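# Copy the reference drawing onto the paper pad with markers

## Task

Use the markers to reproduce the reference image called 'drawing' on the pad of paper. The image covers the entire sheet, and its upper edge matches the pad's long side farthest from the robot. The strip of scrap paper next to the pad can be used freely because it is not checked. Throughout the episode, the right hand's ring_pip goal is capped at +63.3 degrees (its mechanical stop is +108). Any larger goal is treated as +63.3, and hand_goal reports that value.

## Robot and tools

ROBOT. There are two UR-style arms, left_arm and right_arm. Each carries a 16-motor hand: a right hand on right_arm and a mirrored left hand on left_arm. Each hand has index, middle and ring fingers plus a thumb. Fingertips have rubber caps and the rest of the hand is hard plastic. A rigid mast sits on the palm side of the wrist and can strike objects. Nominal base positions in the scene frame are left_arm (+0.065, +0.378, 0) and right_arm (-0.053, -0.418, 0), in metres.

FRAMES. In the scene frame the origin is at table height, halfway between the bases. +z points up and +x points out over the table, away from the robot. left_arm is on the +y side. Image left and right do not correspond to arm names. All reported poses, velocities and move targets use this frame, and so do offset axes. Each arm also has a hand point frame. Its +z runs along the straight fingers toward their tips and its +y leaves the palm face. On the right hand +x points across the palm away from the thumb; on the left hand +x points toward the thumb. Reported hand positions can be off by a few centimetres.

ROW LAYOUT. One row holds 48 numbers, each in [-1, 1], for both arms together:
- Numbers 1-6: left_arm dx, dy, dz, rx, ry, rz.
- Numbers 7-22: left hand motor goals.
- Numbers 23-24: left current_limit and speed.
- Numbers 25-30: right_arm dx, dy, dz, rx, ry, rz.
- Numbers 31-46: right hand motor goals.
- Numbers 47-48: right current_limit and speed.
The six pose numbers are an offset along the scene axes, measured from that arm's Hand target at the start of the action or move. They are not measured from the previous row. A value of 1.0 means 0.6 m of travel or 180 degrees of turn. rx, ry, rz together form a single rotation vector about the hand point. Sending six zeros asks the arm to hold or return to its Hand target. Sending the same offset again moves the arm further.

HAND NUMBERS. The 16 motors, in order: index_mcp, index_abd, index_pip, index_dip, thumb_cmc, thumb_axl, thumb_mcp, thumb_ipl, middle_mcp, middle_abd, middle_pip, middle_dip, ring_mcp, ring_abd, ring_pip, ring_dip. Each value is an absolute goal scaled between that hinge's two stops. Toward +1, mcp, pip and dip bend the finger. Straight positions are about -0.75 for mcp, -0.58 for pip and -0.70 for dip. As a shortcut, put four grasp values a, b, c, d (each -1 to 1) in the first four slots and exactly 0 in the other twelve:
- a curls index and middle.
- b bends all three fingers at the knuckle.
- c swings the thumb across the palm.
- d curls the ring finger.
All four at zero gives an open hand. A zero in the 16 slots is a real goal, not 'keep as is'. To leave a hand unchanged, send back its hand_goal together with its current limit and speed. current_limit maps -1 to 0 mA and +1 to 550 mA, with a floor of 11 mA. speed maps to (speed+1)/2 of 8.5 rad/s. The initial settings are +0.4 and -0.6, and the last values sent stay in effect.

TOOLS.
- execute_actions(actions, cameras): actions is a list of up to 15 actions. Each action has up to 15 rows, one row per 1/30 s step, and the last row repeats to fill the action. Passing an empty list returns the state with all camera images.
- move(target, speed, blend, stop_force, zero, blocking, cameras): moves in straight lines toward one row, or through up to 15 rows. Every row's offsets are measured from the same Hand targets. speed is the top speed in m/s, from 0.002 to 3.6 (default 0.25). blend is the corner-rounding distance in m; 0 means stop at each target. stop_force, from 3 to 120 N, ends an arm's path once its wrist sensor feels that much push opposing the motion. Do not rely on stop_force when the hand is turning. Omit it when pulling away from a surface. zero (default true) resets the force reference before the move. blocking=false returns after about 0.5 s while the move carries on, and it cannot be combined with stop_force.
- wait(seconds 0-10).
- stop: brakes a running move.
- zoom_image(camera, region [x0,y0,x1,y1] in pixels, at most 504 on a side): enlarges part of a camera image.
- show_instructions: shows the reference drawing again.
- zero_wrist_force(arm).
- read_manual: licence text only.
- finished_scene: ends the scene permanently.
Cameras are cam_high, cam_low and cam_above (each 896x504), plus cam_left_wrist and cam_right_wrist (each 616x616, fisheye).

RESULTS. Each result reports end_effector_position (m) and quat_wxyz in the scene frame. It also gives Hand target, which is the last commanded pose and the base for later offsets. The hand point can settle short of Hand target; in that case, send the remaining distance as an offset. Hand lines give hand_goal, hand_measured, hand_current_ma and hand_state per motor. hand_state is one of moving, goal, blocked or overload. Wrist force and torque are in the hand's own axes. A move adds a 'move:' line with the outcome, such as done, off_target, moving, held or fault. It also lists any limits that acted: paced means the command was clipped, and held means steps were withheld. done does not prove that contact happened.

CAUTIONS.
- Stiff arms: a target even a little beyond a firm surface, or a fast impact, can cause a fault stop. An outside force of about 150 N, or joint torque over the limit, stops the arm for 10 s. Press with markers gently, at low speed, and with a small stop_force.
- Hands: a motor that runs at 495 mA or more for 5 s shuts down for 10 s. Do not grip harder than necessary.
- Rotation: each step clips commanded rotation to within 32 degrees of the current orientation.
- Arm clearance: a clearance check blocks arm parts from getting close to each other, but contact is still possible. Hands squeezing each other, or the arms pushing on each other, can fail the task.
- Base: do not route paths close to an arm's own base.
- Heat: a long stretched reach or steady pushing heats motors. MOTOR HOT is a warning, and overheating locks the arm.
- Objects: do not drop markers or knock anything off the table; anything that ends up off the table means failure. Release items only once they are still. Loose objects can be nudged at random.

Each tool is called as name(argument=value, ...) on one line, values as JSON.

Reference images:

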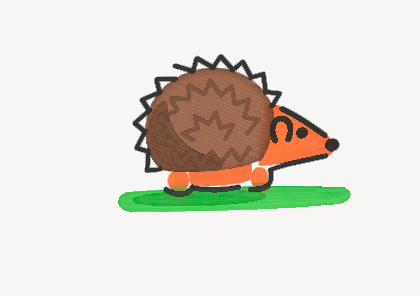

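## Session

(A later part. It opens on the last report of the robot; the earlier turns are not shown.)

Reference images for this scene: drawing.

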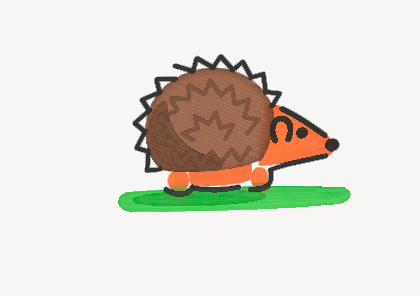

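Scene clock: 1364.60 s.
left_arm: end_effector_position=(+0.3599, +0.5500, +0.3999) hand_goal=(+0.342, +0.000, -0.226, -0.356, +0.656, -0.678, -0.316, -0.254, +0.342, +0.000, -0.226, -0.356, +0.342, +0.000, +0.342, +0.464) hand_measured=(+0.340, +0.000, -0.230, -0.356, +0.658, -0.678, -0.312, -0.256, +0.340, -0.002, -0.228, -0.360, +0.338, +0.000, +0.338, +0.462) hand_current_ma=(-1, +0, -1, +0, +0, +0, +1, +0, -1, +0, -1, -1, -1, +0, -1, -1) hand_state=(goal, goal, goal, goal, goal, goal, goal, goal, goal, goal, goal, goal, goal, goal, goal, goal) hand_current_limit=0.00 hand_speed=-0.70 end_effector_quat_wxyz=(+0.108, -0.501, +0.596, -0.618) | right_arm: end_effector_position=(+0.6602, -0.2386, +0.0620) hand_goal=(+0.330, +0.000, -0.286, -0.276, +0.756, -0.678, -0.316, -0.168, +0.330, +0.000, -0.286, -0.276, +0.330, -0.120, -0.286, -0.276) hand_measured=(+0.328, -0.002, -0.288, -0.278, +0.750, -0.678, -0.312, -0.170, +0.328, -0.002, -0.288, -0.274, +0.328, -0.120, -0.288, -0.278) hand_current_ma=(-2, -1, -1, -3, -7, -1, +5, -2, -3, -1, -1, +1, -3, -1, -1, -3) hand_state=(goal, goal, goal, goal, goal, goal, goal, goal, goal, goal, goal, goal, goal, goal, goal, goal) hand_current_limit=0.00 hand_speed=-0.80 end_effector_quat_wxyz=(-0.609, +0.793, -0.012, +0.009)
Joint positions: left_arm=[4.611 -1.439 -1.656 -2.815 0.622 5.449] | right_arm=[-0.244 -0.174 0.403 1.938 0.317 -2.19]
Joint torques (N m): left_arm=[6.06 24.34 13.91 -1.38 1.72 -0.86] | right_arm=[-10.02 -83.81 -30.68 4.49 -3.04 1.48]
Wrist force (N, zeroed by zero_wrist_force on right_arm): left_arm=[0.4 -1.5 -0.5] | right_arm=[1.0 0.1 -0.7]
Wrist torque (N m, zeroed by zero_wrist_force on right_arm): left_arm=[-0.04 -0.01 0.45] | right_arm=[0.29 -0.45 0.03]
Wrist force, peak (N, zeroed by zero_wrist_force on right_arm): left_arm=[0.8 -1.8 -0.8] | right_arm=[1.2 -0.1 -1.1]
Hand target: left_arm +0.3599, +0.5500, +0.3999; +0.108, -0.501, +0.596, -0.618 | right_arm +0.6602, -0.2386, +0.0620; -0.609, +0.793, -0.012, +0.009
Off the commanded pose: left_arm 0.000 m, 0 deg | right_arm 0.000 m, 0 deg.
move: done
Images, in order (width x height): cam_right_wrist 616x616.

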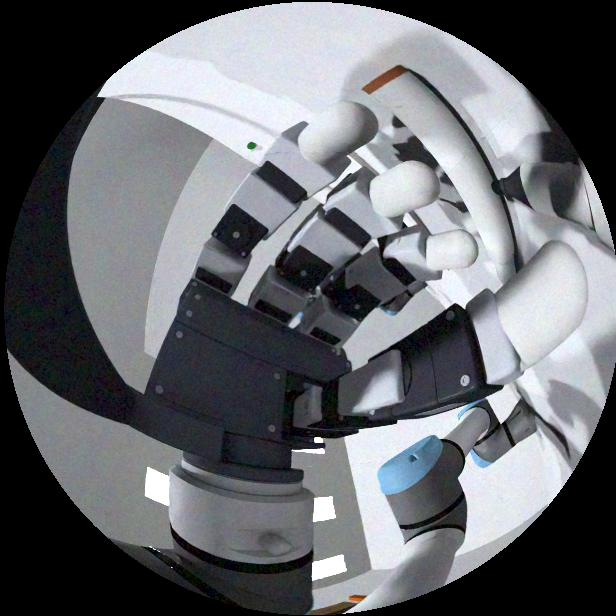

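move(target=[[0,0,0,0,0,0,0.342,0,-0.226,-0.355,0.657,-0.677,-0.315,-0.254,0.342,0,-0.226,-0.355,0.342,0,0.343,0.464,0,-0.7, 0.0003,0.0067,0,0,0,0.0083,0.33,0,-0.285,-0.275,0.757,-0.677,-0.315,-0.168,0.33,0,-0.285,-0.275,0.33,-0.12,-0.285,-0.275,0,-0.8]], speed=0.03)

zero_wrist_force(arm="right_arm")

move(target=[[0,0,0,0,0,0,0.342,0,-0.226,-0.355,0.657,-0.677,-0.315,-0.254,0.342,0,-0.226,-0.355,0.342,0,0.343,0.464,0,-0.7, 0,0,-0.0333,0,0,0,0.33,0,-0.285,-0.275,0.757,-0.677,-0.315,-0.168,0.33,0,-0.285,-0.275,0.33,-0.12,-0.285,-0.275,0,-0.8]], speed=0.01, stop_force=3, cameras=["cam_right_wrist","cam_low"])

zoom_image(camera="cam_right_wrist", region=[310, 50, 600, 340])

Scene clock: 1380.87 s.
left_arm: end_effector_position=(+0.3599, +0.5500, +0.3999) hand_goal=(+0.342, +0.000, -0.226, -0.356, +0.656, -0.678, -0.316, -0.254, +0.342, +0.000, -0.226, -0.356, +0.342, +0.000, +0.342, +0.464) hand_measured=(+0.340, +0.000, -0.230, -0.356, +0.658, -0.678, -0.312, -0.256, +0.340, -0.002, -0.228, -0.360, +0.338, +0.000, +0.338, +0.462) hand_current_ma=(-1, +0, -1, +0, +0, +0, +1, +0, -1, +0, -1, -1, -1, +0, -1, -1) hand_state=(goal, goal, goal, goal, goal, goal, goal, goal, goal, goal, goal, goal, goal, goal, goal, goal) hand_current_limit=0.00 hand_speed=-0.70 end_effector_quat_wxyz=(+0.108, -0.501, +0.596, -0.618) | right_arm: end_effector_position=(+0.6604, -0.2345, +0.0619) hand_goal=(+0.330, +0.000, -0.286, -0.276, +0.756, -0.678, -0.316, -0.168, +0.330, +0.000, -0.286, -0.276, +0.330, -0.120, -0.286, -0.276) hand_measured=(+0.328, -0.002, -0.288, -0.278, +0.750, -0.678, -0.312, -0.170, +0.328, -0.002, -0.288, -0.274, +0.328, -0.120, -0.288, -0.278) hand_current_ma=(-2, -1, -1, -3, -7, -1, +5, -2, -3, -1, -1, +1, -3, -1, -1, -3) hand_state=(goal, goal, goal, goal, goal, goal, goal, goal, goal, goal, goal, goal, goal, goal, goal, goal) hand_current_limit=0.00 hand_speed=-0.80 end_effector_quat_wxyz=(-0.609, +0.793, -0.002, +0.001) end_effector_velocity=(+0.000, +0.000, -0.002) end_effector_angular_velocity=(+0.000, +0.004, -0.002)
Joint positions: left_arm=[4.611 -1.439 -1.656 -2.815 0.622 5.449] | right_arm=[-0.236 -0.152 0.366 1.997 0.328 -2.238]
Joint velocities: left_arm=[within noise] | right_arm=[-0.001 0.001 0.004 -0.006 -0.001 0.005]
Joint torques (N m): left_arm=[7.06 23.5 13.98 -1.31 1.74 -0.84] | right_arm=[0.96 -52.83 -8.73 -0.06 -1.77 1.73]
Wrist force (N, zeroed by zero_wrist_force on right_arm): left_arm=[0.5 -1.6 -0.7] | right_arm=[0.9 0.2 -0.8]
Wrist torque (N m, zeroed by zero_wrist_force on right_arm): left_arm=[-0.04 -0.02 0.46] | right_arm=[0.33 -0.42 0.03]
Wrist force, peak (N, zeroed by zero_wrist_force on right_arm): left_arm=[0.8 -1.7 -0.7] | right_arm=[1.3 -0.6 -1.3]
Hand target: left_arm +0.3599, +0.5500, +0.3999; +0.108, -0.501, +0.596, -0.618 | right_arm +0.6604, -0.2345, +0.0620; -0.609, +0.793, -0.002, +0.001
Off the commanded pose: left_arm 0.000 m, 0 deg | right_arm 0.000 m, 0 deg.
move: done

Wrist force sensor zeroed.

Scene clock: 1383.27 s.
left_arm: end_effector_position=(+0.3599, +0.5500, +0.3999) hand_goal=(+0.342, +0.000, -0.226, -0.356, +0.656, -0.678, -0.316, -0.254, +0.342, +0.000, -0.226, -0.356, +0.342, +0.000, +0.342, +0.464) hand_measured=(+0.340, +0.000, -0.230, -0.356, +0.658, -0.678, -0.312, -0.256, +0.340, -0.002, -0.228, -0.360, +0.338, +0.000, +0.338, +0.462) hand_current_ma=(-1, +0, -1, +0, +0, +0, +1, +0, -1, +0, -1, -1, -1, +0, -1, -1) hand_state=(goal, goal, goal, goal, goal, goal, goal, goal, goal, goal, goal, goal, goal, goal, goal, goal) hand_current_limit=0.00 hand_speed=-0.70 end_effector_quat_wxyz=(+0.108, -0.501, +0.596, -0.618) | right_arm: end_effector_position=(+0.6604, -0.2345, +0.0496) hand_goal=(+0.330, +0.000, -0.286, -0.276, +0.756, -0.678, -0.316, -0.168, +0.330, +0.000, -0.286, -0.276, +0.330, -0.120, -0.286, -0.276) hand_measured=(+0.328, -0.002, -0.288, -0.278, +0.750, -0.678, -0.314, -0.170, +0.328, -0.002, -0.286, -0.274, +0.326, -0.122, -0.286, -0.274) hand_current_ma=(-2, -1, -1, -3, -7, -1, +4, -2, -3, -1, +0, +2, -5, -1, +0, +3) hand_state=(goal, goal, goal, goal, goal, goal, goal, goal, goal, goal, goal, goal, goal, goal, goal, goal) hand_current_limit=0.00 hand_speed=-0.80 end_effector_quat_wxyz=(-0.609, +0.793, -0.002, +0.001)
Joint positions: left_arm=[4.611 -1.439 -1.656 -2.815 0.622 5.449] | right_arm=[-0.237 -0.135 0.361 1.984 0.328 -2.237]
Joint torques (N m): left_arm=[6.44 24.07 13.8 -1.09 1.87 -1.16] | right_arm=[-8.82 -83.35 -6.03 4.11 0.83 1.35]
Wrist force (N, zeroed by zero_wrist_force on right_arm): left_arm=[0.6 -1.6 -0.7] | right_arm=[0.0 -1.9 0.6]
Wrist torque (N m, zeroed by zero_wrist_force on right_arm): left_arm=[-0.04 -0.03 0.47] | right_arm=[-0.11 -0.05 -0.04]
Wrist force, peak (N, zeroed by zero_wrist_force on right_arm): left_arm=[0.8 -1.7 -0.8] | right_arm=[-0.1 -6.3 1.4]
Hand target: left_arm +0.3599, +0.5500, +0.3999; +0.108, -0.501, +0.596, -0.618 | right_arm +0.6604, -0.2345, +0.0496; -0.609, +0.793, -0.002, +0.001 (not the last commanded pose)
Off the commanded pose: left_arm 0.000 m, 0 deg | right_arm 0.008 m, 0 deg.
move: contact (right_arm)
Images, in order (width x height): cam_low 896x504, cam_right_wrist 616x616.

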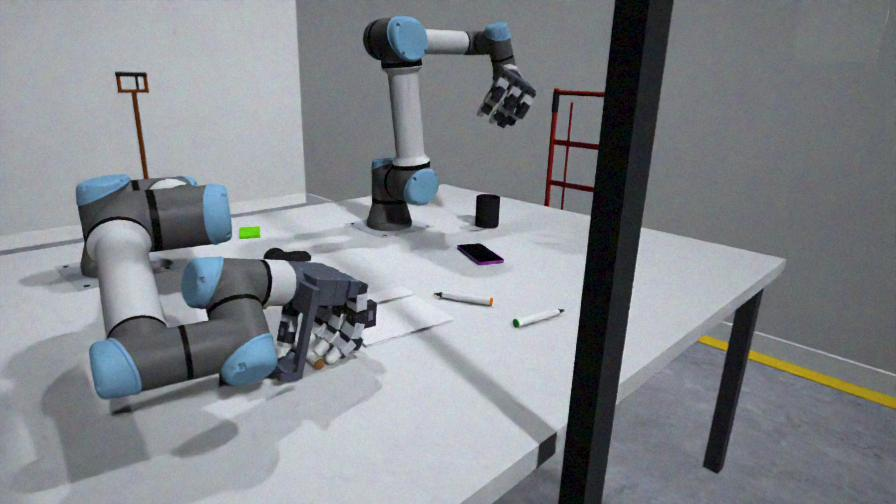

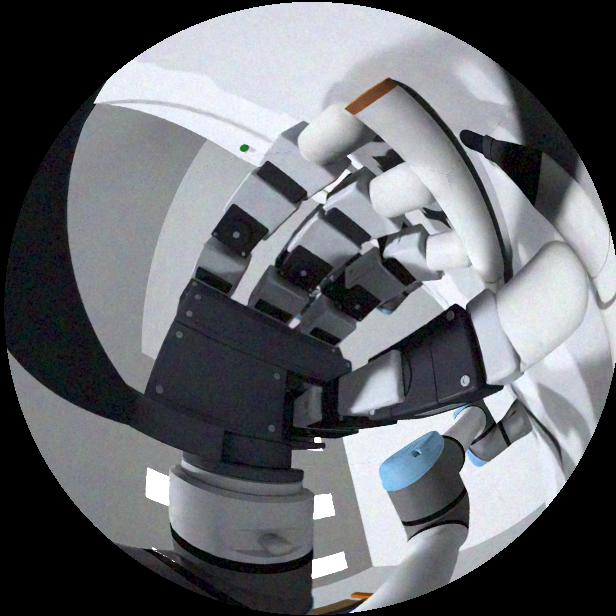

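Scaled by 1.738 from the camera's 616x616 image, which has a finer 880x880 frame.

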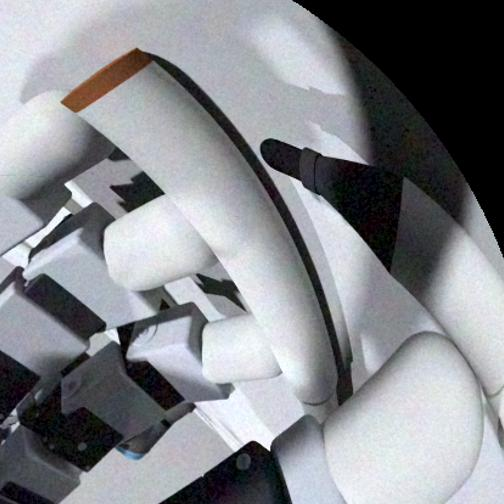

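wait(seconds=0.1, cameras=["cam_above"])

zoom_image(camera="cam_above", region=[540, 80, 760, 300])

Scene clock: 1391.93 s.
left_arm: end_effector_position=(+0.3599, +0.5500, +0.3999) hand_goal=(+0.342, +0.000, -0.226, -0.356, +0.656, -0.678, -0.316, -0.254, +0.342, +0.000, -0.226, -0.356, +0.342, +0.000, +0.342, +0.464) hand_measured=(+0.340, +0.000, -0.230, -0.356, +0.658, -0.678, -0.312, -0.256, +0.340, -0.002, -0.228, -0.360, +0.338, +0.000, +0.338, +0.462) hand_current_ma=(-1, +0, -1, +0, +0, +0, +1, +0, -1, +0, -1, -1, -1, +0, -1, -1) hand_state=(goal, goal, goal, goal, goal, goal, goal, goal, goal, goal, goal, goal, goal, goal, goal, goal) hand_current_limit=0.00 hand_speed=-0.70 end_effector_quat_wxyz=(+0.108, -0.501, +0.596, -0.618) | right_arm: end_effector_position=(+0.6604, -0.2345, +0.0496) hand_goal=(+0.330, +0.000, -0.286, -0.276, +0.756, -0.678, -0.316, -0.168, +0.330, +0.000, -0.286, -0.276, +0.330, -0.120, -0.286, -0.276) hand_measured=(+0.328, -0.002, -0.288, -0.278, +0.750, -0.678, -0.314, -0.170, +0.328, -0.002, -0.286, -0.274, +0.326, -0.122, -0.286, -0.274) hand_current_ma=(-2, -1, -1, -3, -7, -1, +4, -2, -3, -1, +0, +2, -5, -1, +0, +3) hand_state=(goal, goal, goal, goal, goal, goal, goal, goal, goal, goal, goal, goal, goal, goal, goal, goal) hand_current_limit=0.00 hand_speed=-0.80 end_effector_quat_wxyz=(-0.609, +0.793, -0.002, +0.001)
Joint positions: left_arm=[4.611 -1.439 -1.656 -2.815 0.622 5.449] | right_arm=[-0.237 -0.135 0.361 1.984 0.328 -2.237]
Joint torques (N m): left_arm=[6.14 23.6 13.84 -1.18 1.88 -1.19] | right_arm=[-7.04 -82.6 -5.71 4.14 0.57 1.66]
Wrist force (N, zeroed by zero_wrist_force on right_arm): left_arm=[0.6 -1.3 -0.5] | right_arm=[-0.4 -1.8 0.5]
Wrist torque (N m, zeroed by zero_wrist_force on right_arm): left_arm=[-0.02 -0.03 0.46] | right_arm=[-0.07 0.00 -0.06]
Wrist force, peak (N, zeroed by zero_wrist_force on right_arm): left_arm=[0.6 -1.8 -0.8] | right_arm=[-0.1 -2.3 0.7]
Hand target: left_arm +0.3599, +0.5500, +0.3999; +0.108, -0.501, +0.596, -0.618 | right_arm +0.6604, -0.2345, +0.0496; -0.609, +0.793, -0.002, +0.001 (not the last commanded pose)
Off the commanded pose: left_arm 0.000 m, 0 deg | right_arm 0.008 m, 0 deg.
wait: 0.10 s; at rest from the start
Images, in order (width x height): cam_above 896x504.

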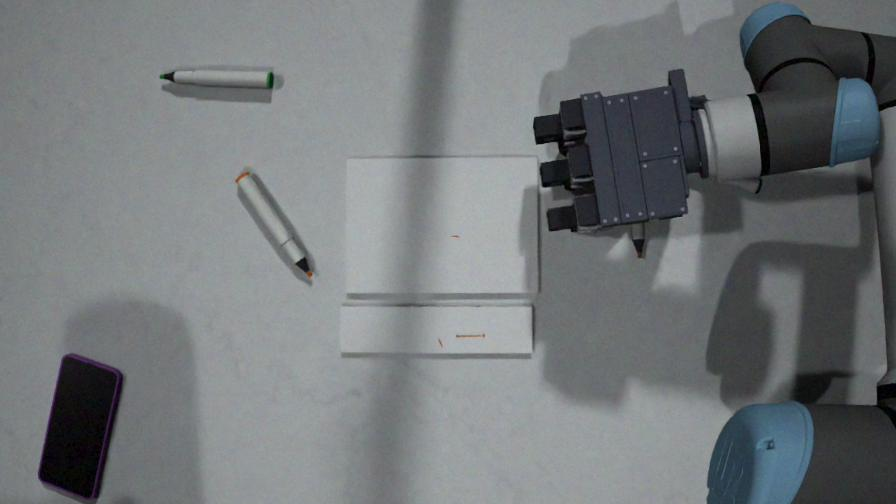

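Scaled by 2.291.

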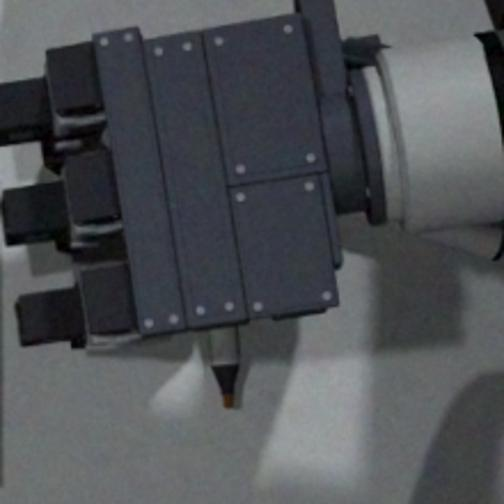

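move(target=[[0,0,0,0,0,0,0.342,0,-0.226,-0.355,0.657,-0.677,-0.315,-0.254,0.342,0,-0.226,-0.355,0.342,0,0.343,0.464,0,-0.7, 0,0,0.02,0,0,0,0.33,0,-0.285,-0.275,0.757,-0.677,-0.315,-0.168,0.33,0,-0.285,-0.275,0.33,-0.12,-0.285,-0.275,0,-0.8],[0,0,0,0,0,0,0.342,0,-0.226,-0.355,0.657,-0.677,-0.315,-0.254,0.342,0,-0.226,-0.355,0.342,0,0.343,0.464,0,-0.7, -0.0087,0.001,0.02,0,0,-0.0306,0.33,0,-0.285,-0.275,0.757,-0.677,-0.315,-0.168,0.33,0,-0.285,-0.275,0.33,-0.12,-0.285,-0.275,0,-0.8]], speed=0.03, cameras=["cam_above","cam_right_wrist"])

zoom_image(camera="cam_above", region=[540, 80, 760, 300])

zoom_image(camera="cam_right_wrist", region=[310, 50, 600, 340])

Scene clock: 1457.23 s.
left_arm: end_effector_position=(+0.3599, +0.5500, +0.3999) hand_goal=(+0.342, +0.000, -0.226, -0.356, +0.656, -0.678, -0.316, -0.254, +0.342, +0.000, -0.226, -0.356, +0.342, +0.000, +0.342, +0.464) hand_measured=(+0.340, +0.000, -0.230, -0.356, +0.658, -0.678, -0.312, -0.256, +0.340, -0.002, -0.228, -0.360, +0.338, +0.000, +0.338, +0.462) hand_current_ma=(-1, +0, -1, +0, +0, +0, +1, +0, -1, +0, -1, -1, -1, +0, -1, -1) hand_state=(goal, goal, goal, goal, goal, goal, goal, goal, goal, goal, goal, goal, goal, goal, goal, goal) hand_current_limit=0.00 hand_speed=-0.70 end_effector_quat_wxyz=(+0.108, -0.501, +0.596, -0.618) | right_arm: end_effector_position=(+0.6552, -0.2339, +0.0618) hand_goal=(+0.330, +0.000, -0.286, -0.276, +0.756, -0.678, -0.316, -0.168, +0.330, +0.000, -0.286, -0.276, +0.330, -0.120, -0.286, -0.276) hand_measured=(+0.328, -0.002, -0.288, -0.278, +0.750, -0.678, -0.314, -0.170, +0.328, -0.002, -0.286, -0.274, +0.326, -0.122, -0.286, -0.274) hand_current_ma=(-2, -1, -1, -3, -7, -1, +4, -2, -3, -1, +0, +2, -4, -1, +0, +3) hand_state=(goal, goal, goal, goal, goal, goal, goal, goal, goal, goal, goal, goal, goal, goal, goal, goal) hand_current_limit=0.00 hand_speed=-0.80 end_effector_quat_wxyz=(-0.608, +0.792, -0.040, +0.031)
Joint positions: left_arm=[4.611 -1.439 -1.656 -2.815 0.622 5.449] | right_arm=[-0.245 -0.249 0.514 1.702 0.283 -1.982]
Joint torques (N m): left_arm=[6.9 23.15 13.35 -1.37 1.69 -1.22] | right_arm=[-10.15 -51.26 -27.11 4.69 -0.03 -1.06]
Wrist force (N, zeroed by zero_wrist_force on right_arm): left_arm=[0.6 -1.4 -0.5] | right_arm=[0.4 -0.3 -0.3]
Wrist torque (N m, zeroed by zero_wrist_force on right_arm): left_arm=[-0.03 -0.03 0.46] | right_arm=[-0.02 -0.04 -0.10]
Wrist force, peak (N, zeroed by zero_wrist_force on right_arm): left_arm=[0.6 -1.6 -0.9] | right_arm=[-0.2 -2.2 0.4]
Hand target: left_arm +0.3599, +0.5500, +0.3999; +0.108, -0.501, +0.596, -0.618 | right_arm +0.6552, -0.2339, +0.0616; -0.608, +0.792, -0.040, +0.031
Off the commanded pose: left_arm 0.000 m, 0 deg | right_arm 0.000 m, 0 deg.
move: done
Images, in order (width x height): cam_above 896x504, cam_right_wrist 616x616.

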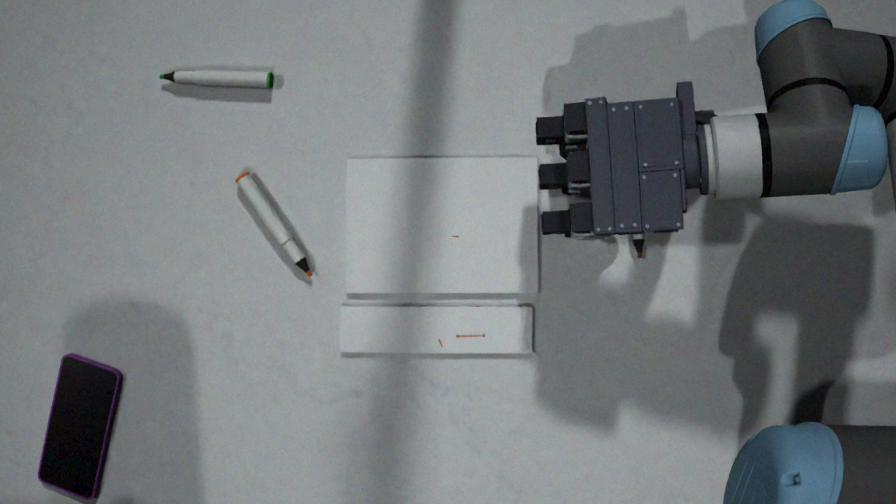

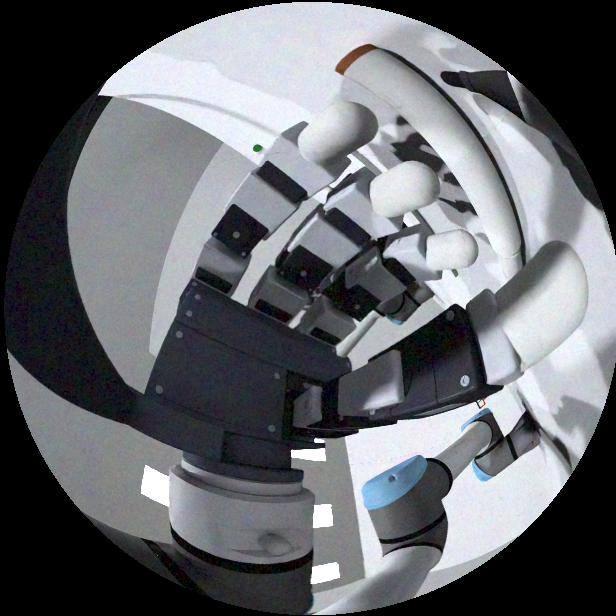

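Scaled by 2.291.

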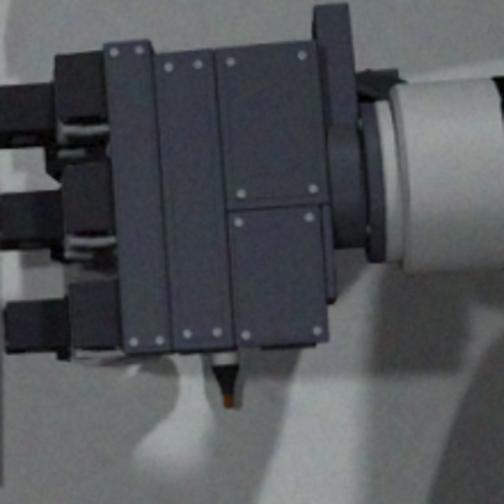

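Scaled by 1.738 from the camera's 616x616 image, which has a finer 880x880 frame.

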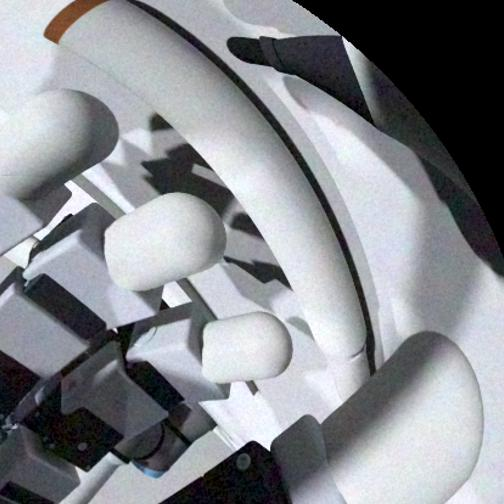

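zero_wrist_force(arm="right_arm")

move(target=[[0,0,0,0,0,0,0.342,0,-0.226,-0.355,0.657,-0.677,-0.315,-0.254,0.342,0,-0.226,-0.355,0.342,0,0.343,0.464,0,-0.7, 0,0,-0.0333,0,0,0,0.33,0,-0.285,-0.275,0.757,-0.677,-0.315,-0.168,0.33,0,-0.285,-0.275,0.33,-0.12,-0.285,-0.275,0,-0.8]], speed=0.01, stop_force=3, cameras=["cam_right_wrist","cam_above"])

zoom_image(camera="cam_right_wrist", region=[310, 50, 600, 340])

zoom_image(camera="cam_above", region=[540, 80, 760, 300])

Wrist force sensor zeroed.

Scene clock: 1468.13 s.
left_arm: end_effector_position=(+0.3599, +0.5500, +0.3999) hand_goal=(+0.342, +0.000, -0.226, -0.356, +0.656, -0.678, -0.316, -0.254, +0.342, +0.000, -0.226, -0.356, +0.342, +0.000, +0.342, +0.464) hand_measured=(+0.340, +0.000, -0.230, -0.356, +0.658, -0.678, -0.312, -0.256, +0.340, -0.002, -0.228, -0.360, +0.338, +0.000, +0.338, +0.462) hand_current_ma=(-1, +0, -1, +0, +0, +0, +1, +0, -1, +0, -1, -1, -1, +0, -1, -1) hand_state=(goal, goal, goal, goal, goal, goal, goal, goal, goal, goal, goal, goal, goal, goal, goal, goal) hand_current_limit=0.00 hand_speed=-0.70 end_effector_quat_wxyz=(+0.108, -0.501, +0.596, -0.618) | right_arm: end_effector_position=(+0.6552, -0.2339, +0.0494) hand_goal=(+0.330, +0.000, -0.286, -0.276, +0.756, -0.678, -0.316, -0.168, +0.330, +0.000, -0.286, -0.276, +0.330, -0.120, -0.286, -0.276) hand_measured=(+0.328, -0.002, -0.286, -0.274, +0.750, -0.678, -0.314, -0.170, +0.326, -0.002, -0.284, -0.272, +0.326, -0.122, -0.286, -0.274) hand_current_ma=(-3, -1, +0, +1, -7, -1, +4, -2, -4, -1, +2, +4, -3, -1, +0, +3) hand_state=(goal, goal, goal, goal, goal, goal, goal, goal, goal, goal, goal, goal, goal, goal, goal, goal) hand_current_limit=0.00 hand_speed=-0.80 end_effector_quat_wxyz=(-0.608, +0.792, -0.040, +0.031)
Joint positions: left_arm=[4.611 -1.439 -1.656 -2.815 0.622 5.449] | right_arm=[-0.245 -0.233 0.513 1.687 0.284 -1.982]
Joint torques (N m): left_arm=[7.03 23.83 12.85 -1.12 1.84 -1.44] | right_arm=[8.33 -81.56 -8.29 4.13 0.7 -0.74]
Wrist force (N, zeroed by zero_wrist_force on right_arm): left_arm=[0.6 -1.3 -0.6] | right_arm=[-0.3 -1.9 0.9]
Wrist torque (N m, zeroed by zero_wrist_force on right_arm): left_arm=[-0.01 -0.04 0.46] | right_arm=[-0.07 0.02 -0.03]
Wrist force, peak (N, zeroed by zero_wrist_force on right_arm): left_arm=[0.4 -1.9 -0.4] | right_arm=[-0.2 -6.2 1.2]
Hand target: left_arm +0.3599, +0.5500, +0.3999; +0.108, -0.501, +0.596, -0.618 | right_arm +0.6552, -0.2339, +0.0494; -0.608, +0.792, -0.040, +0.031 (not the last commanded pose)
Off the commanded pose: left_arm 0.000 m, 0 deg | right_arm 0.008 m, 0 deg.
move: contact (right_arm)
Images, in order (width x height): cam_above 896x504, cam_right_wrist 616x616.

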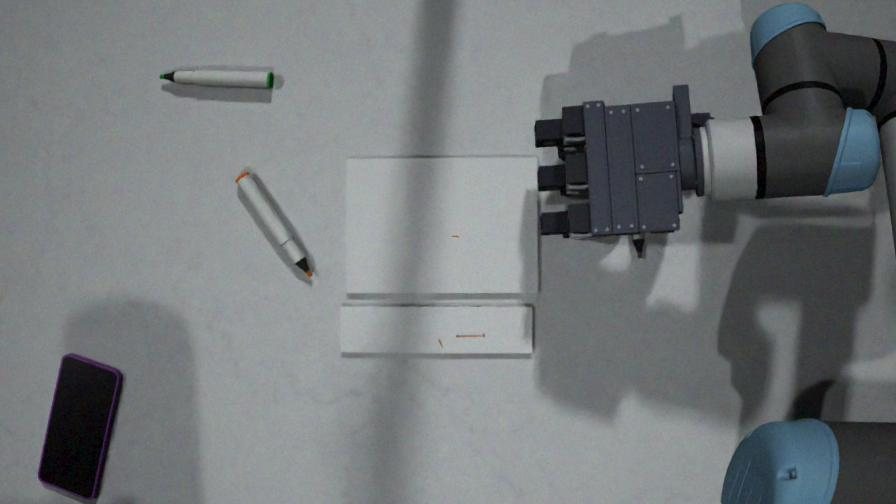

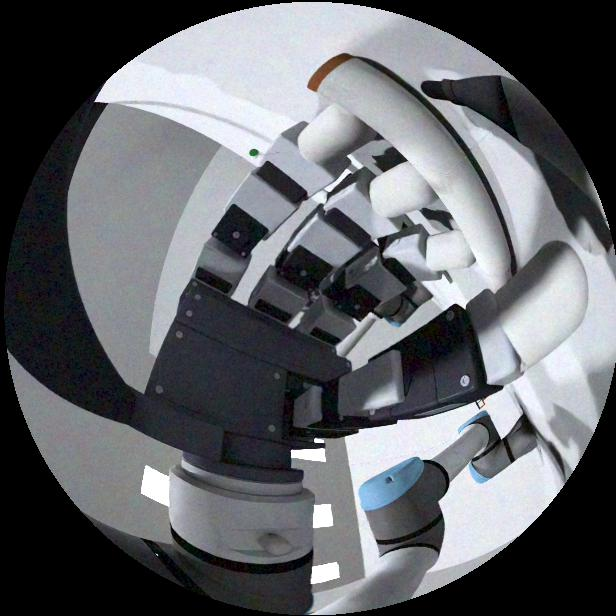

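Scaled by 1.738 from the camera's 616x616 image, which has a finer 880x880 frame.

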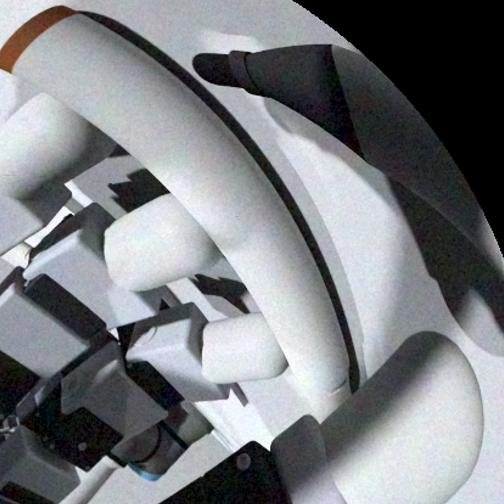

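Scaled by 2.291.

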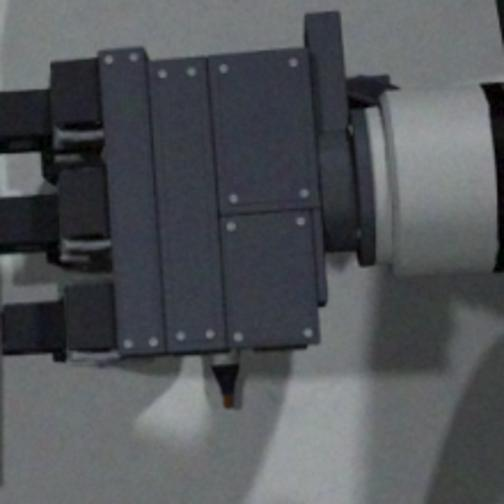

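move(target=[[0,0,0,0,0,0,0.342,0,-0.226,-0.355,0.657,-0.677,-0.315,-0.254,0.342,0,-0.226,-0.355,0.342,0,0.343,0.464,0,-0.7, 0,0,0.0017,0,0,0,0.33,0,-0.285,-0.275,0.757,-0.677,-0.315,-0.168,0.33,0,-0.285,-0.275,0.33,-0.12,-0.285,-0.275,0,-0.8],[0,0,0,0,0,0,0.342,0,-0.226,-0.355,0.657,-0.677,-0.315,-0.254,0.342,0,-0.226,-0.355,0.342,0,0.343,0.464,0,-0.7, 0,0,0.0017,0,0,0,0.33,0,-0.285,-0.275,0.757,-0.677,0.1,-0.168,0.33,0,-0.285,-0.275,0.33,-0.12,-0.285,-0.275,0,-0.9]], speed=0.01, cameras=["cam_right_wrist"])

zoom_image(camera="cam_right_wrist", region=[310, 50, 600, 340])

Scene clock: 1475.20 s.
left_arm: end_effector_position=(+0.3599, +0.5500, +0.3999) hand_goal=(+0.342, +0.000, -0.226, -0.356, +0.656, -0.678, -0.316, -0.254, +0.342, +0.000, -0.226, -0.356, +0.342, +0.000, +0.342, +0.464) hand_measured=(+0.340, +0.000, -0.230, -0.356, +0.658, -0.678, -0.312, -0.256, +0.340, -0.002, -0.228, -0.360, +0.338, +0.000, +0.338, +0.462) hand_current_ma=(-1, +0, -1, +0, +0, +0, +1, +0, -1, +0, -1, -1, -1, +0, -1, -1) hand_state=(goal, goal, goal, goal, goal, goal, goal, goal, goal, goal, goal, goal, goal, goal, goal, goal) hand_current_limit=0.00 hand_speed=-0.70 end_effector_quat_wxyz=(+0.108, -0.501, +0.596, -0.618) | right_arm: end_effector_position=(+0.6552, -0.2339, +0.0504) hand_goal=(+0.330, +0.000, -0.286, -0.276, +0.756, -0.678, +0.100, -0.168, +0.330, +0.000, -0.286, -0.276, +0.330, -0.120, -0.286, -0.276) hand_measured=(+0.326, -0.002, -0.288, -0.274, +0.750, -0.678, -0.094, -0.182, +0.320, +0.000, -0.288, -0.274, +0.326, -0.122, -0.286, -0.274) hand_current_ma=(-6, -1, -1, +1, -7, -1, -275, -38, -15, +0, -1, +2, -5, -1, +0, +2) hand_state=(goal, goal, goal, goal, goal, goal, blocked, goal, goal, goal, goal, goal, goal, goal, goal, goal) hand_current_limit=0.00 hand_speed=-0.90 end_effector_quat_wxyz=(-0.608, +0.792, -0.040, +0.031)
Joint positions: left_arm=[4.611 -1.439 -1.656 -2.815 0.622 5.449] | right_arm=[-0.245 -0.234 0.513 1.688 0.284 -1.982]
Joint torques (N m): left_arm=[6.61 22.67 12.75 -1.24 1.76 -1.4] | right_arm=[8.75 -71.7 -6.1 2.46 -0.76 -0.12]
Wrist force (N, zeroed by zero_wrist_force on right_arm): left_arm=[0.6 -1.4 -0.5] | right_arm=[-0.4 -2.7 -1.6]
Wrist torque (N m, zeroed by zero_wrist_force on right_arm): left_arm=[-0.03 -0.03 0.47] | right_arm=[-0.21 0.07 -0.06]
Wrist force, peak (N, zeroed by zero_wrist_force on right_arm): left_arm=[0.7 -1.9 -0.5] | right_arm=[-0.5 -3.2 -1.2]
Hand target: left_arm +0.3599, +0.5500, +0.3999; +0.108, -0.501, +0.596, -0.618 | right_arm +0.6552, -0.2339, +0.0504; -0.608, +0.792, -0.040, +0.031
Off the commanded pose: left_arm 0.000 m, 0 deg | right_arm 0.000 m, 0 deg.
move: done
Images, in order (width x height): cam_right_wrist 616x616.

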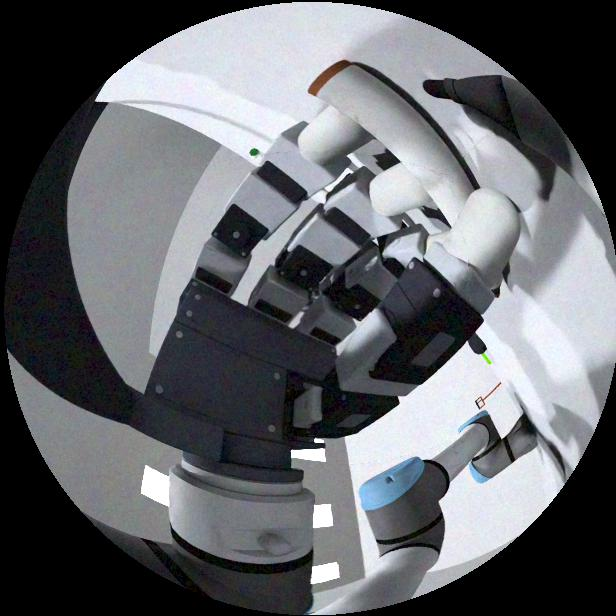

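Scaled by 1.738 from the camera's 616x616 image, which has a finer 880x880 frame.

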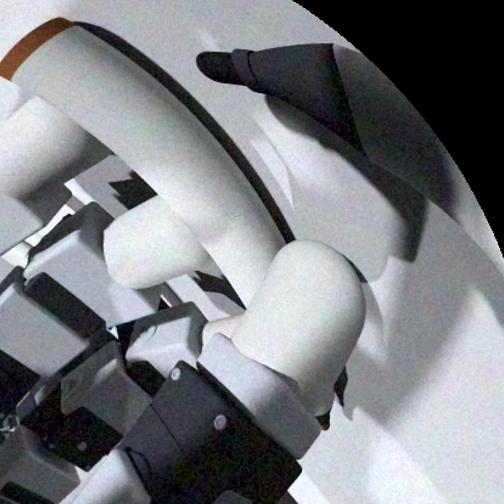

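move(target=[[0,0,0,0,0,0,0.342,0,-0.226,-0.355,0.657,-0.677,-0.315,-0.254,0.342,0,-0.226,-0.355,0.342,0,0.343,0.464,0,-0.7, 0,0,0,0,0,0,0.40,0,-0.285,-0.275,0.757,-0.677,0.2,-0.168,0.37,0,-0.285,-0.275,0.40,-0.12,-0.285,-0.275,0.3,-0.9],[0,0,0,0,0,0,0.342,0,-0.226,-0.355,0.657,-0.677,-0.315,-0.254,0.342,0,-0.226,-0.355,0.342,0,0.343,0.464,0,-0.7, 0,0,0,0,0,0,0.43,0,-0.285,-0.275,0.757,-0.677,0.4,-0.168,0.40,0,-0.285,-0.275,0.43,-0.12,-0.285,-0.275,0.7,-0.9]], speed=0.01, cameras=["cam_right_wrist"])

zoom_image(camera="cam_right_wrist", region=[310, 50, 600, 340])

Scene clock: 1480.87 s.
left_arm: end_effector_position=(+0.3599, +0.5500, +0.3999) hand_goal=(+0.342, +0.000, -0.226, -0.356, +0.656, -0.678, -0.316, -0.254, +0.342, +0.000, -0.226, -0.356, +0.342, +0.000, +0.342, +0.464) hand_measured=(+0.340, +0.000, -0.230, -0.356, +0.658, -0.678, -0.312, -0.256, +0.340, -0.002, -0.228, -0.360, +0.338, +0.000, +0.338, +0.462) hand_current_ma=(-1, +0, -1, +0, +0, +0, +1, +0, -1, +0, -1, -1, -1, +0, -1, -1) hand_state=(goal, goal, goal, goal, goal, goal, goal, goal, goal, goal, goal, goal, goal, goal, goal, goal) hand_current_limit=0.00 hand_speed=-0.70 end_effector_quat_wxyz=(+0.108, -0.501, +0.596, -0.618) | right_arm: end_effector_position=(+0.6552, -0.2339, +0.0504) hand_goal=(+0.430, +0.000, -0.286, -0.276, +0.756, -0.678, +0.400, -0.168, +0.400, +0.000, -0.286, -0.276, +0.430, -0.120, -0.286, -0.276) hand_measured=(+0.352, -0.002, -0.304, -0.280, +0.748, -0.678, -0.092, -0.202, +0.346, +0.000, -0.296, -0.280, +0.360, -0.120, -0.302, -0.282) hand_current_ma=(-257, -1, -36, -5, -12, -1, -467, -119, -162, +0, -17, -3, -226, +0, -28, -8) hand_state=(blocked, goal, goal, goal, goal, goal, blocked, blocked, blocked, goal, goal, goal, blocked, goal, goal, goal) hand_current_limit=0.70 hand_speed=-0.90 end_effector_quat_wxyz=(-0.608, +0.792, -0.040, +0.031)
Joint positions: left_arm=[4.611 -1.439 -1.656 -2.815 0.622 5.449] | right_arm=[-0.245 -0.234 0.513 1.688 0.284 -1.982]
Joint torques (N m): left_arm=[6.66 23.63 10.59 -1.49 1.8 -1.43] | right_arm=[8.06 -41.86 -5.89 0.07 -2.71 0.28]
Wrist force (N, zeroed by zero_wrist_force on right_arm): left_arm=[0.5 -1.5 -0.7] | right_arm=[-0.3 -0.7 0.1]
Wrist torque (N m, zeroed by zero_wrist_force on right_arm): left_arm=[-0.03 -0.02 0.45] | right_arm=[-0.05 0.04 -0.01]
Wrist force, peak (N, zeroed by zero_wrist_force on right_arm): left_arm=[0.7 -1.7 -0.8] | right_arm=[-0.2 -3.4 -1.6]
Hand target: left_arm +0.3599, +0.5500, +0.3999; +0.108, -0.501, +0.596, -0.618 | right_arm +0.6552, -0.2339, +0.0504; -0.608, +0.792, -0.040, +0.031
Off the commanded pose: left_arm 0.000 m, 0 deg | right_arm 0.000 m, 0 deg.
move: done
Images, in order (width x height): cam_right_wrist 616x616.

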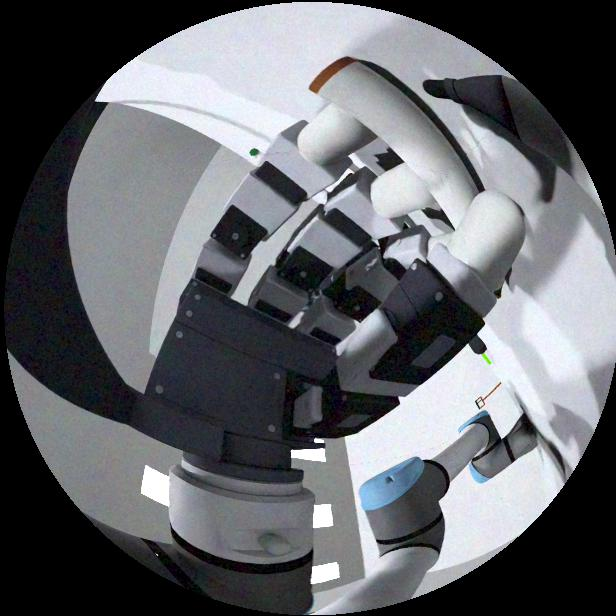

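Scaled by 1.738 from the camera's 616x616 image, which has a finer 880x880 frame.

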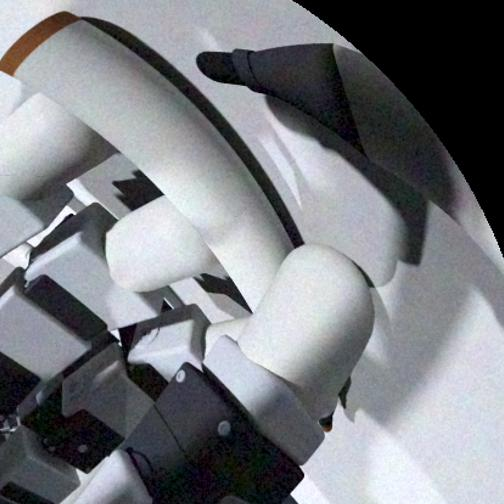

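move(target=[[0,0,0,0,0,0,0.342,0,-0.226,-0.355,0.657,-0.677,-0.315,-0.254,0.342,0,-0.226,-0.355,0.342,0,0.343,0.464,0,-0.7, 0,0,0.05,0,0,0,0.43,0,-0.285,-0.275,0.757,-0.677,0.4,-0.168,0.40,0,-0.285,-0.275,0.43,-0.12,-0.285,-0.275,0.7,-0.9],[0,0,0,0,0,0,0.342,0,-0.226,-0.355,0.657,-0.677,-0.315,-0.254,0.342,0,-0.226,-0.355,0.342,0,0.343,0.464,0,-0.7, 0,0,0.4,0,0,0,0.43,0,-0.285,-0.275,0.757,-0.677,0.4,-0.168,0.40,0,-0.285,-0.275,0.43,-0.12,-0.285,-0.275,0.7,-0.9]], speed=[0.03, 0.1], cameras=["cam_right_wrist","cam_low","cam_above"])

zoom_image(camera="cam_right_wrist", region=[310, 50, 600, 340])

Scene clock: 1489.33 s.
left_arm: end_effector_position=(+0.3599, +0.5500, +0.3999) hand_goal=(+0.342, +0.000, -0.226, -0.356, +0.656, -0.678, -0.316, -0.254, +0.342, +0.000, -0.226, -0.356, +0.342, +0.000, +0.342, +0.464) hand_measured=(+0.340, +0.000, -0.230, -0.356, +0.658, -0.678, -0.312, -0.256, +0.340, -0.002, -0.228, -0.360, +0.338, +0.000, +0.338, +0.462) hand_current_ma=(-1, +0, -1, +0, +0, +0, +1, +0, -1, +0, -1, -1, -1, +0, -1, -1) hand_state=(goal, goal, goal, goal, goal, goal, goal, goal, goal, goal, goal, goal, goal, goal, goal, goal) hand_current_limit=0.00 hand_speed=-0.70 end_effector_quat_wxyz=(+0.108, -0.501, +0.596, -0.618) | right_arm: end_effector_position=(+0.6540, -0.2344, +0.2902) hand_goal=(+0.430, +0.000, -0.286, -0.276, +0.756, -0.678, +0.400, -0.168, +0.400, +0.000, -0.286, -0.276, +0.430, -0.120, -0.286, -0.276) hand_measured=(+0.352, -0.002, -0.308, -0.284, +0.746, -0.678, -0.092, -0.202, +0.346, +0.000, -0.298, -0.280, +0.364, -0.120, -0.302, -0.282) hand_current_ma=(-256, -1, -47, -12, -14, -1, -468, -119, -157, +0, -19, -5, -210, +0, -28, -8) hand_state=(blocked, goal, blocked, goal, goal, goal, blocked, blocked, blocked, goal, goal, goal, blocked, goal, goal, goal) hand_current_limit=0.70 hand_speed=-0.90 end_effector_quat_wxyz=(-0.616, +0.786, -0.037, +0.034)
Joint positions: left_arm=[4.611 -1.439 -1.656 -2.815 0.622 5.449] | right_arm=[-0.25 -0.293 0.035 2.269 0.266 -2.034]
Joint torques (N m): left_arm=[7.76 24.59 11.59 -1.37 1.73 -1.46] | right_arm=[9.75 -31.31 -26.51 2.03 0.39 1.52]
Wrist force (N, zeroed by zero_wrist_force on right_arm): left_arm=[0.6 -1.6 -0.8] | right_arm=[0.0 0.2 0.2]
Wrist torque (N m, zeroed by zero_wrist_force on right_arm): left_arm=[-0.02 -0.05 0.47] | right_arm=[-0.01 -0.02 0.13]
Wrist force, peak (N, zeroed by zero_wrist_force on right_arm): left_arm=[0.7 -1.8 -0.5] | right_arm=[-0.2 1.9 0.6]
Hand target: left_arm +0.3599, +0.5500, +0.3999; +0.108, -0.501, +0.596, -0.618 | right_arm +0.6552, -0.2339, +0.2904; -0.608, +0.792, -0.040, +0.031
Off the commanded pose: left_arm 0.000 m, 0 deg | right_arm 0.001 m, 1 deg.
elbow stopped short (right arm): the move would have taken joint 3 (elbow) straighter than the controller allows.
move: done
Images, in order (width x height): cam_low 896x504, cam_above 896x504, cam_right_wrist 616x616.

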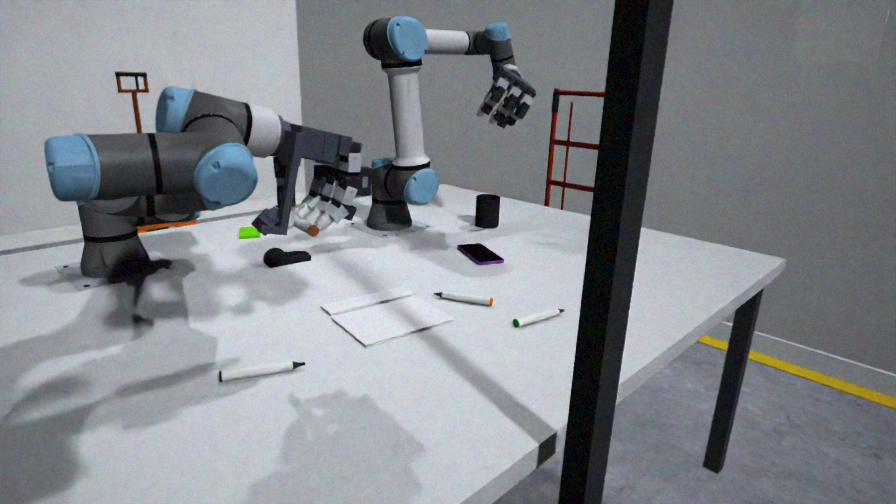

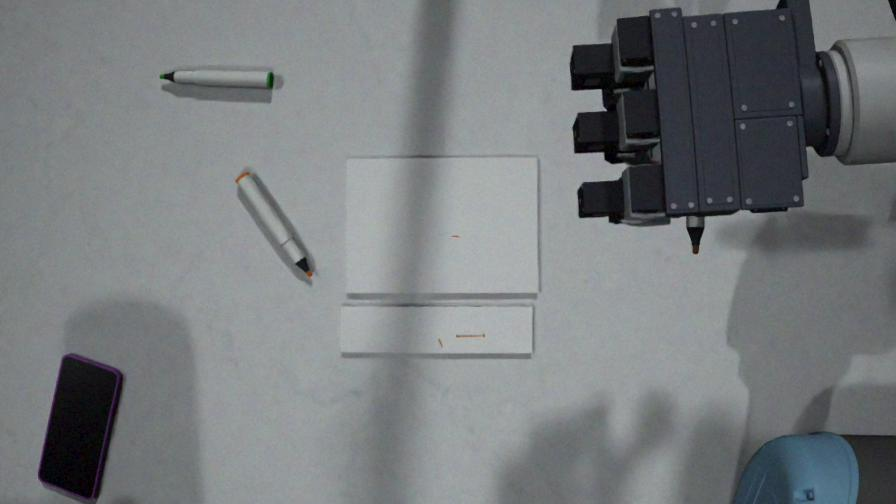

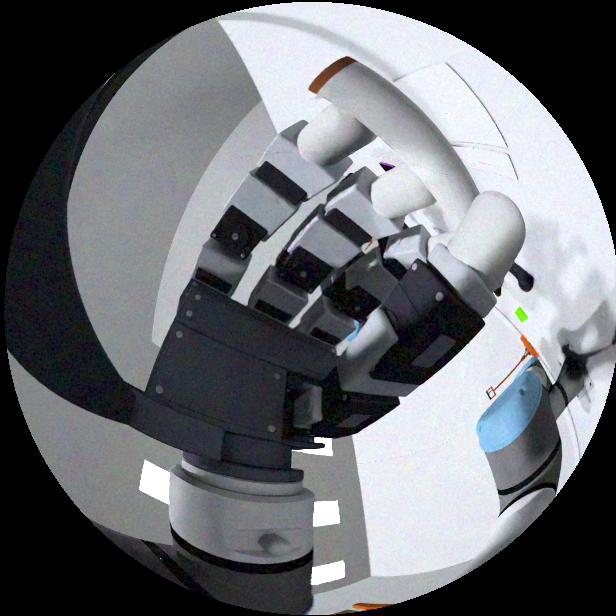

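Scaled by 1.738 from the camera's 616x616 image, which has a finer 880x880 frame.

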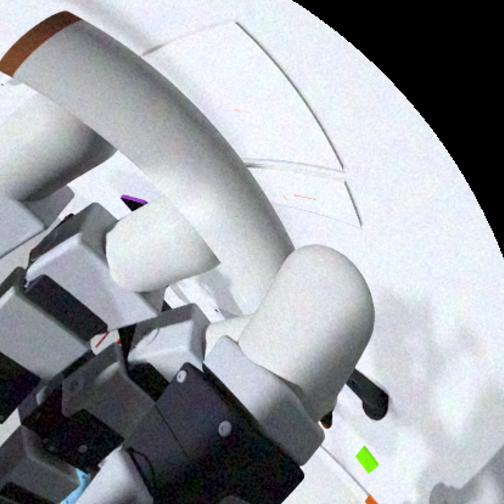

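move(target=[[0,0,0,0,0,0,0.342,0,-0.226,-0.355,0.657,-0.677,-0.315,-0.254,0.342,0,-0.226,-0.355,0.342,0,0.343,0.464,0,-0.7, -0.15,0.05,-0.03,0,0,0,0.43,0,-0.285,-0.275,0.757,-0.677,0.4,-0.168,0.40,0,-0.285,-0.275,0.43,-0.12,-0.285,-0.275,0.7,-0.9]], speed=0.1)

Scene clock: 1531.83 s.
left_arm: end_effector_position=(+0.3599, +0.5500, +0.3999) hand_goal=(+0.342, +0.000, -0.226, -0.356, +0.656, -0.678, -0.316, -0.254, +0.342, +0.000, -0.226, -0.356, +0.342, +0.000, +0.342, +0.464) hand_measured=(+0.340, +0.000, -0.230, -0.356, +0.658, -0.678, -0.312, -0.256, +0.340, -0.002, -0.228, -0.360, +0.338, +0.000, +0.338, +0.462) hand_current_ma=(-1, +0, -1, +0, +0, +0, +1, +0, -1, +0, -1, -1, -1, +0, -1, -1) hand_state=(goal, goal, goal, goal, goal, goal, goal, goal, goal, goal, goal, goal, goal, goal, goal, goal) hand_current_limit=0.00 hand_speed=-0.70 end_effector_quat_wxyz=(+0.108, -0.501, +0.596, -0.618) | right_arm: end_effector_position=(+0.5651, -0.2039, +0.2726) hand_goal=(+0.430, +0.000, -0.286, -0.276, +0.756, -0.678, +0.400, -0.168, +0.400, +0.000, -0.286, -0.276, +0.430, -0.120, -0.286, -0.276) hand_measured=(+0.352, +0.000, -0.310, -0.284, +0.746, -0.678, -0.092, -0.204, +0.348, +0.000, -0.298, -0.280, +0.366, -0.120, -0.302, -0.282) hand_current_ma=(-256, -1, -49, -12, -16, -1, -468, -123, -151, +0, -20, -6, -200, +0, -28, -8) hand_state=(blocked, goal, blocked, goal, goal, goal, blocked, blocked, blocked, goal, goal, goal, blocked, goal, goal, goal) hand_current_limit=0.70 hand_speed=-0.90 end_effector_quat_wxyz=(-0.608, +0.792, -0.040, +0.031)
Joint positions: left_arm=[4.611 -1.439 -1.656 -2.815 0.622 5.449] | right_arm=[-0.227 -0.739 0.913 1.737 0.277 -1.925]
Joint torques (N m): left_arm=[6.19 22.55 11.79 -1.13 1.8 -1.69] | right_arm=[-10.6 -24.5 -18.13 4.22 -3.55 -1.06]
Wrist force (N, zeroed by zero_wrist_force on right_arm): left_arm=[0.5 -1.5 -0.6] | right_arm=[-0.5 0.4 0.4]
Wrist torque (N m, zeroed by zero_wrist_force on right_arm): left_arm=[-0.02 -0.03 0.46] | right_arm=[0.00 0.05 -0.04]
Wrist force, peak (N, zeroed by zero_wrist_force on right_arm): left_arm=[0.7 -1.8 -0.9] | right_arm=[0.8 0.8 -2.6]
Hand target: left_arm +0.3599, +0.5500, +0.3999; +0.108, -0.501, +0.596, -0.618 | right_arm +0.5652, -0.2039, +0.2724; -0.608, +0.792, -0.040, +0.031
Off the commanded pose: left_arm 0.000 m, 0 deg | right_arm 0.000 m, 0 deg.
move: done


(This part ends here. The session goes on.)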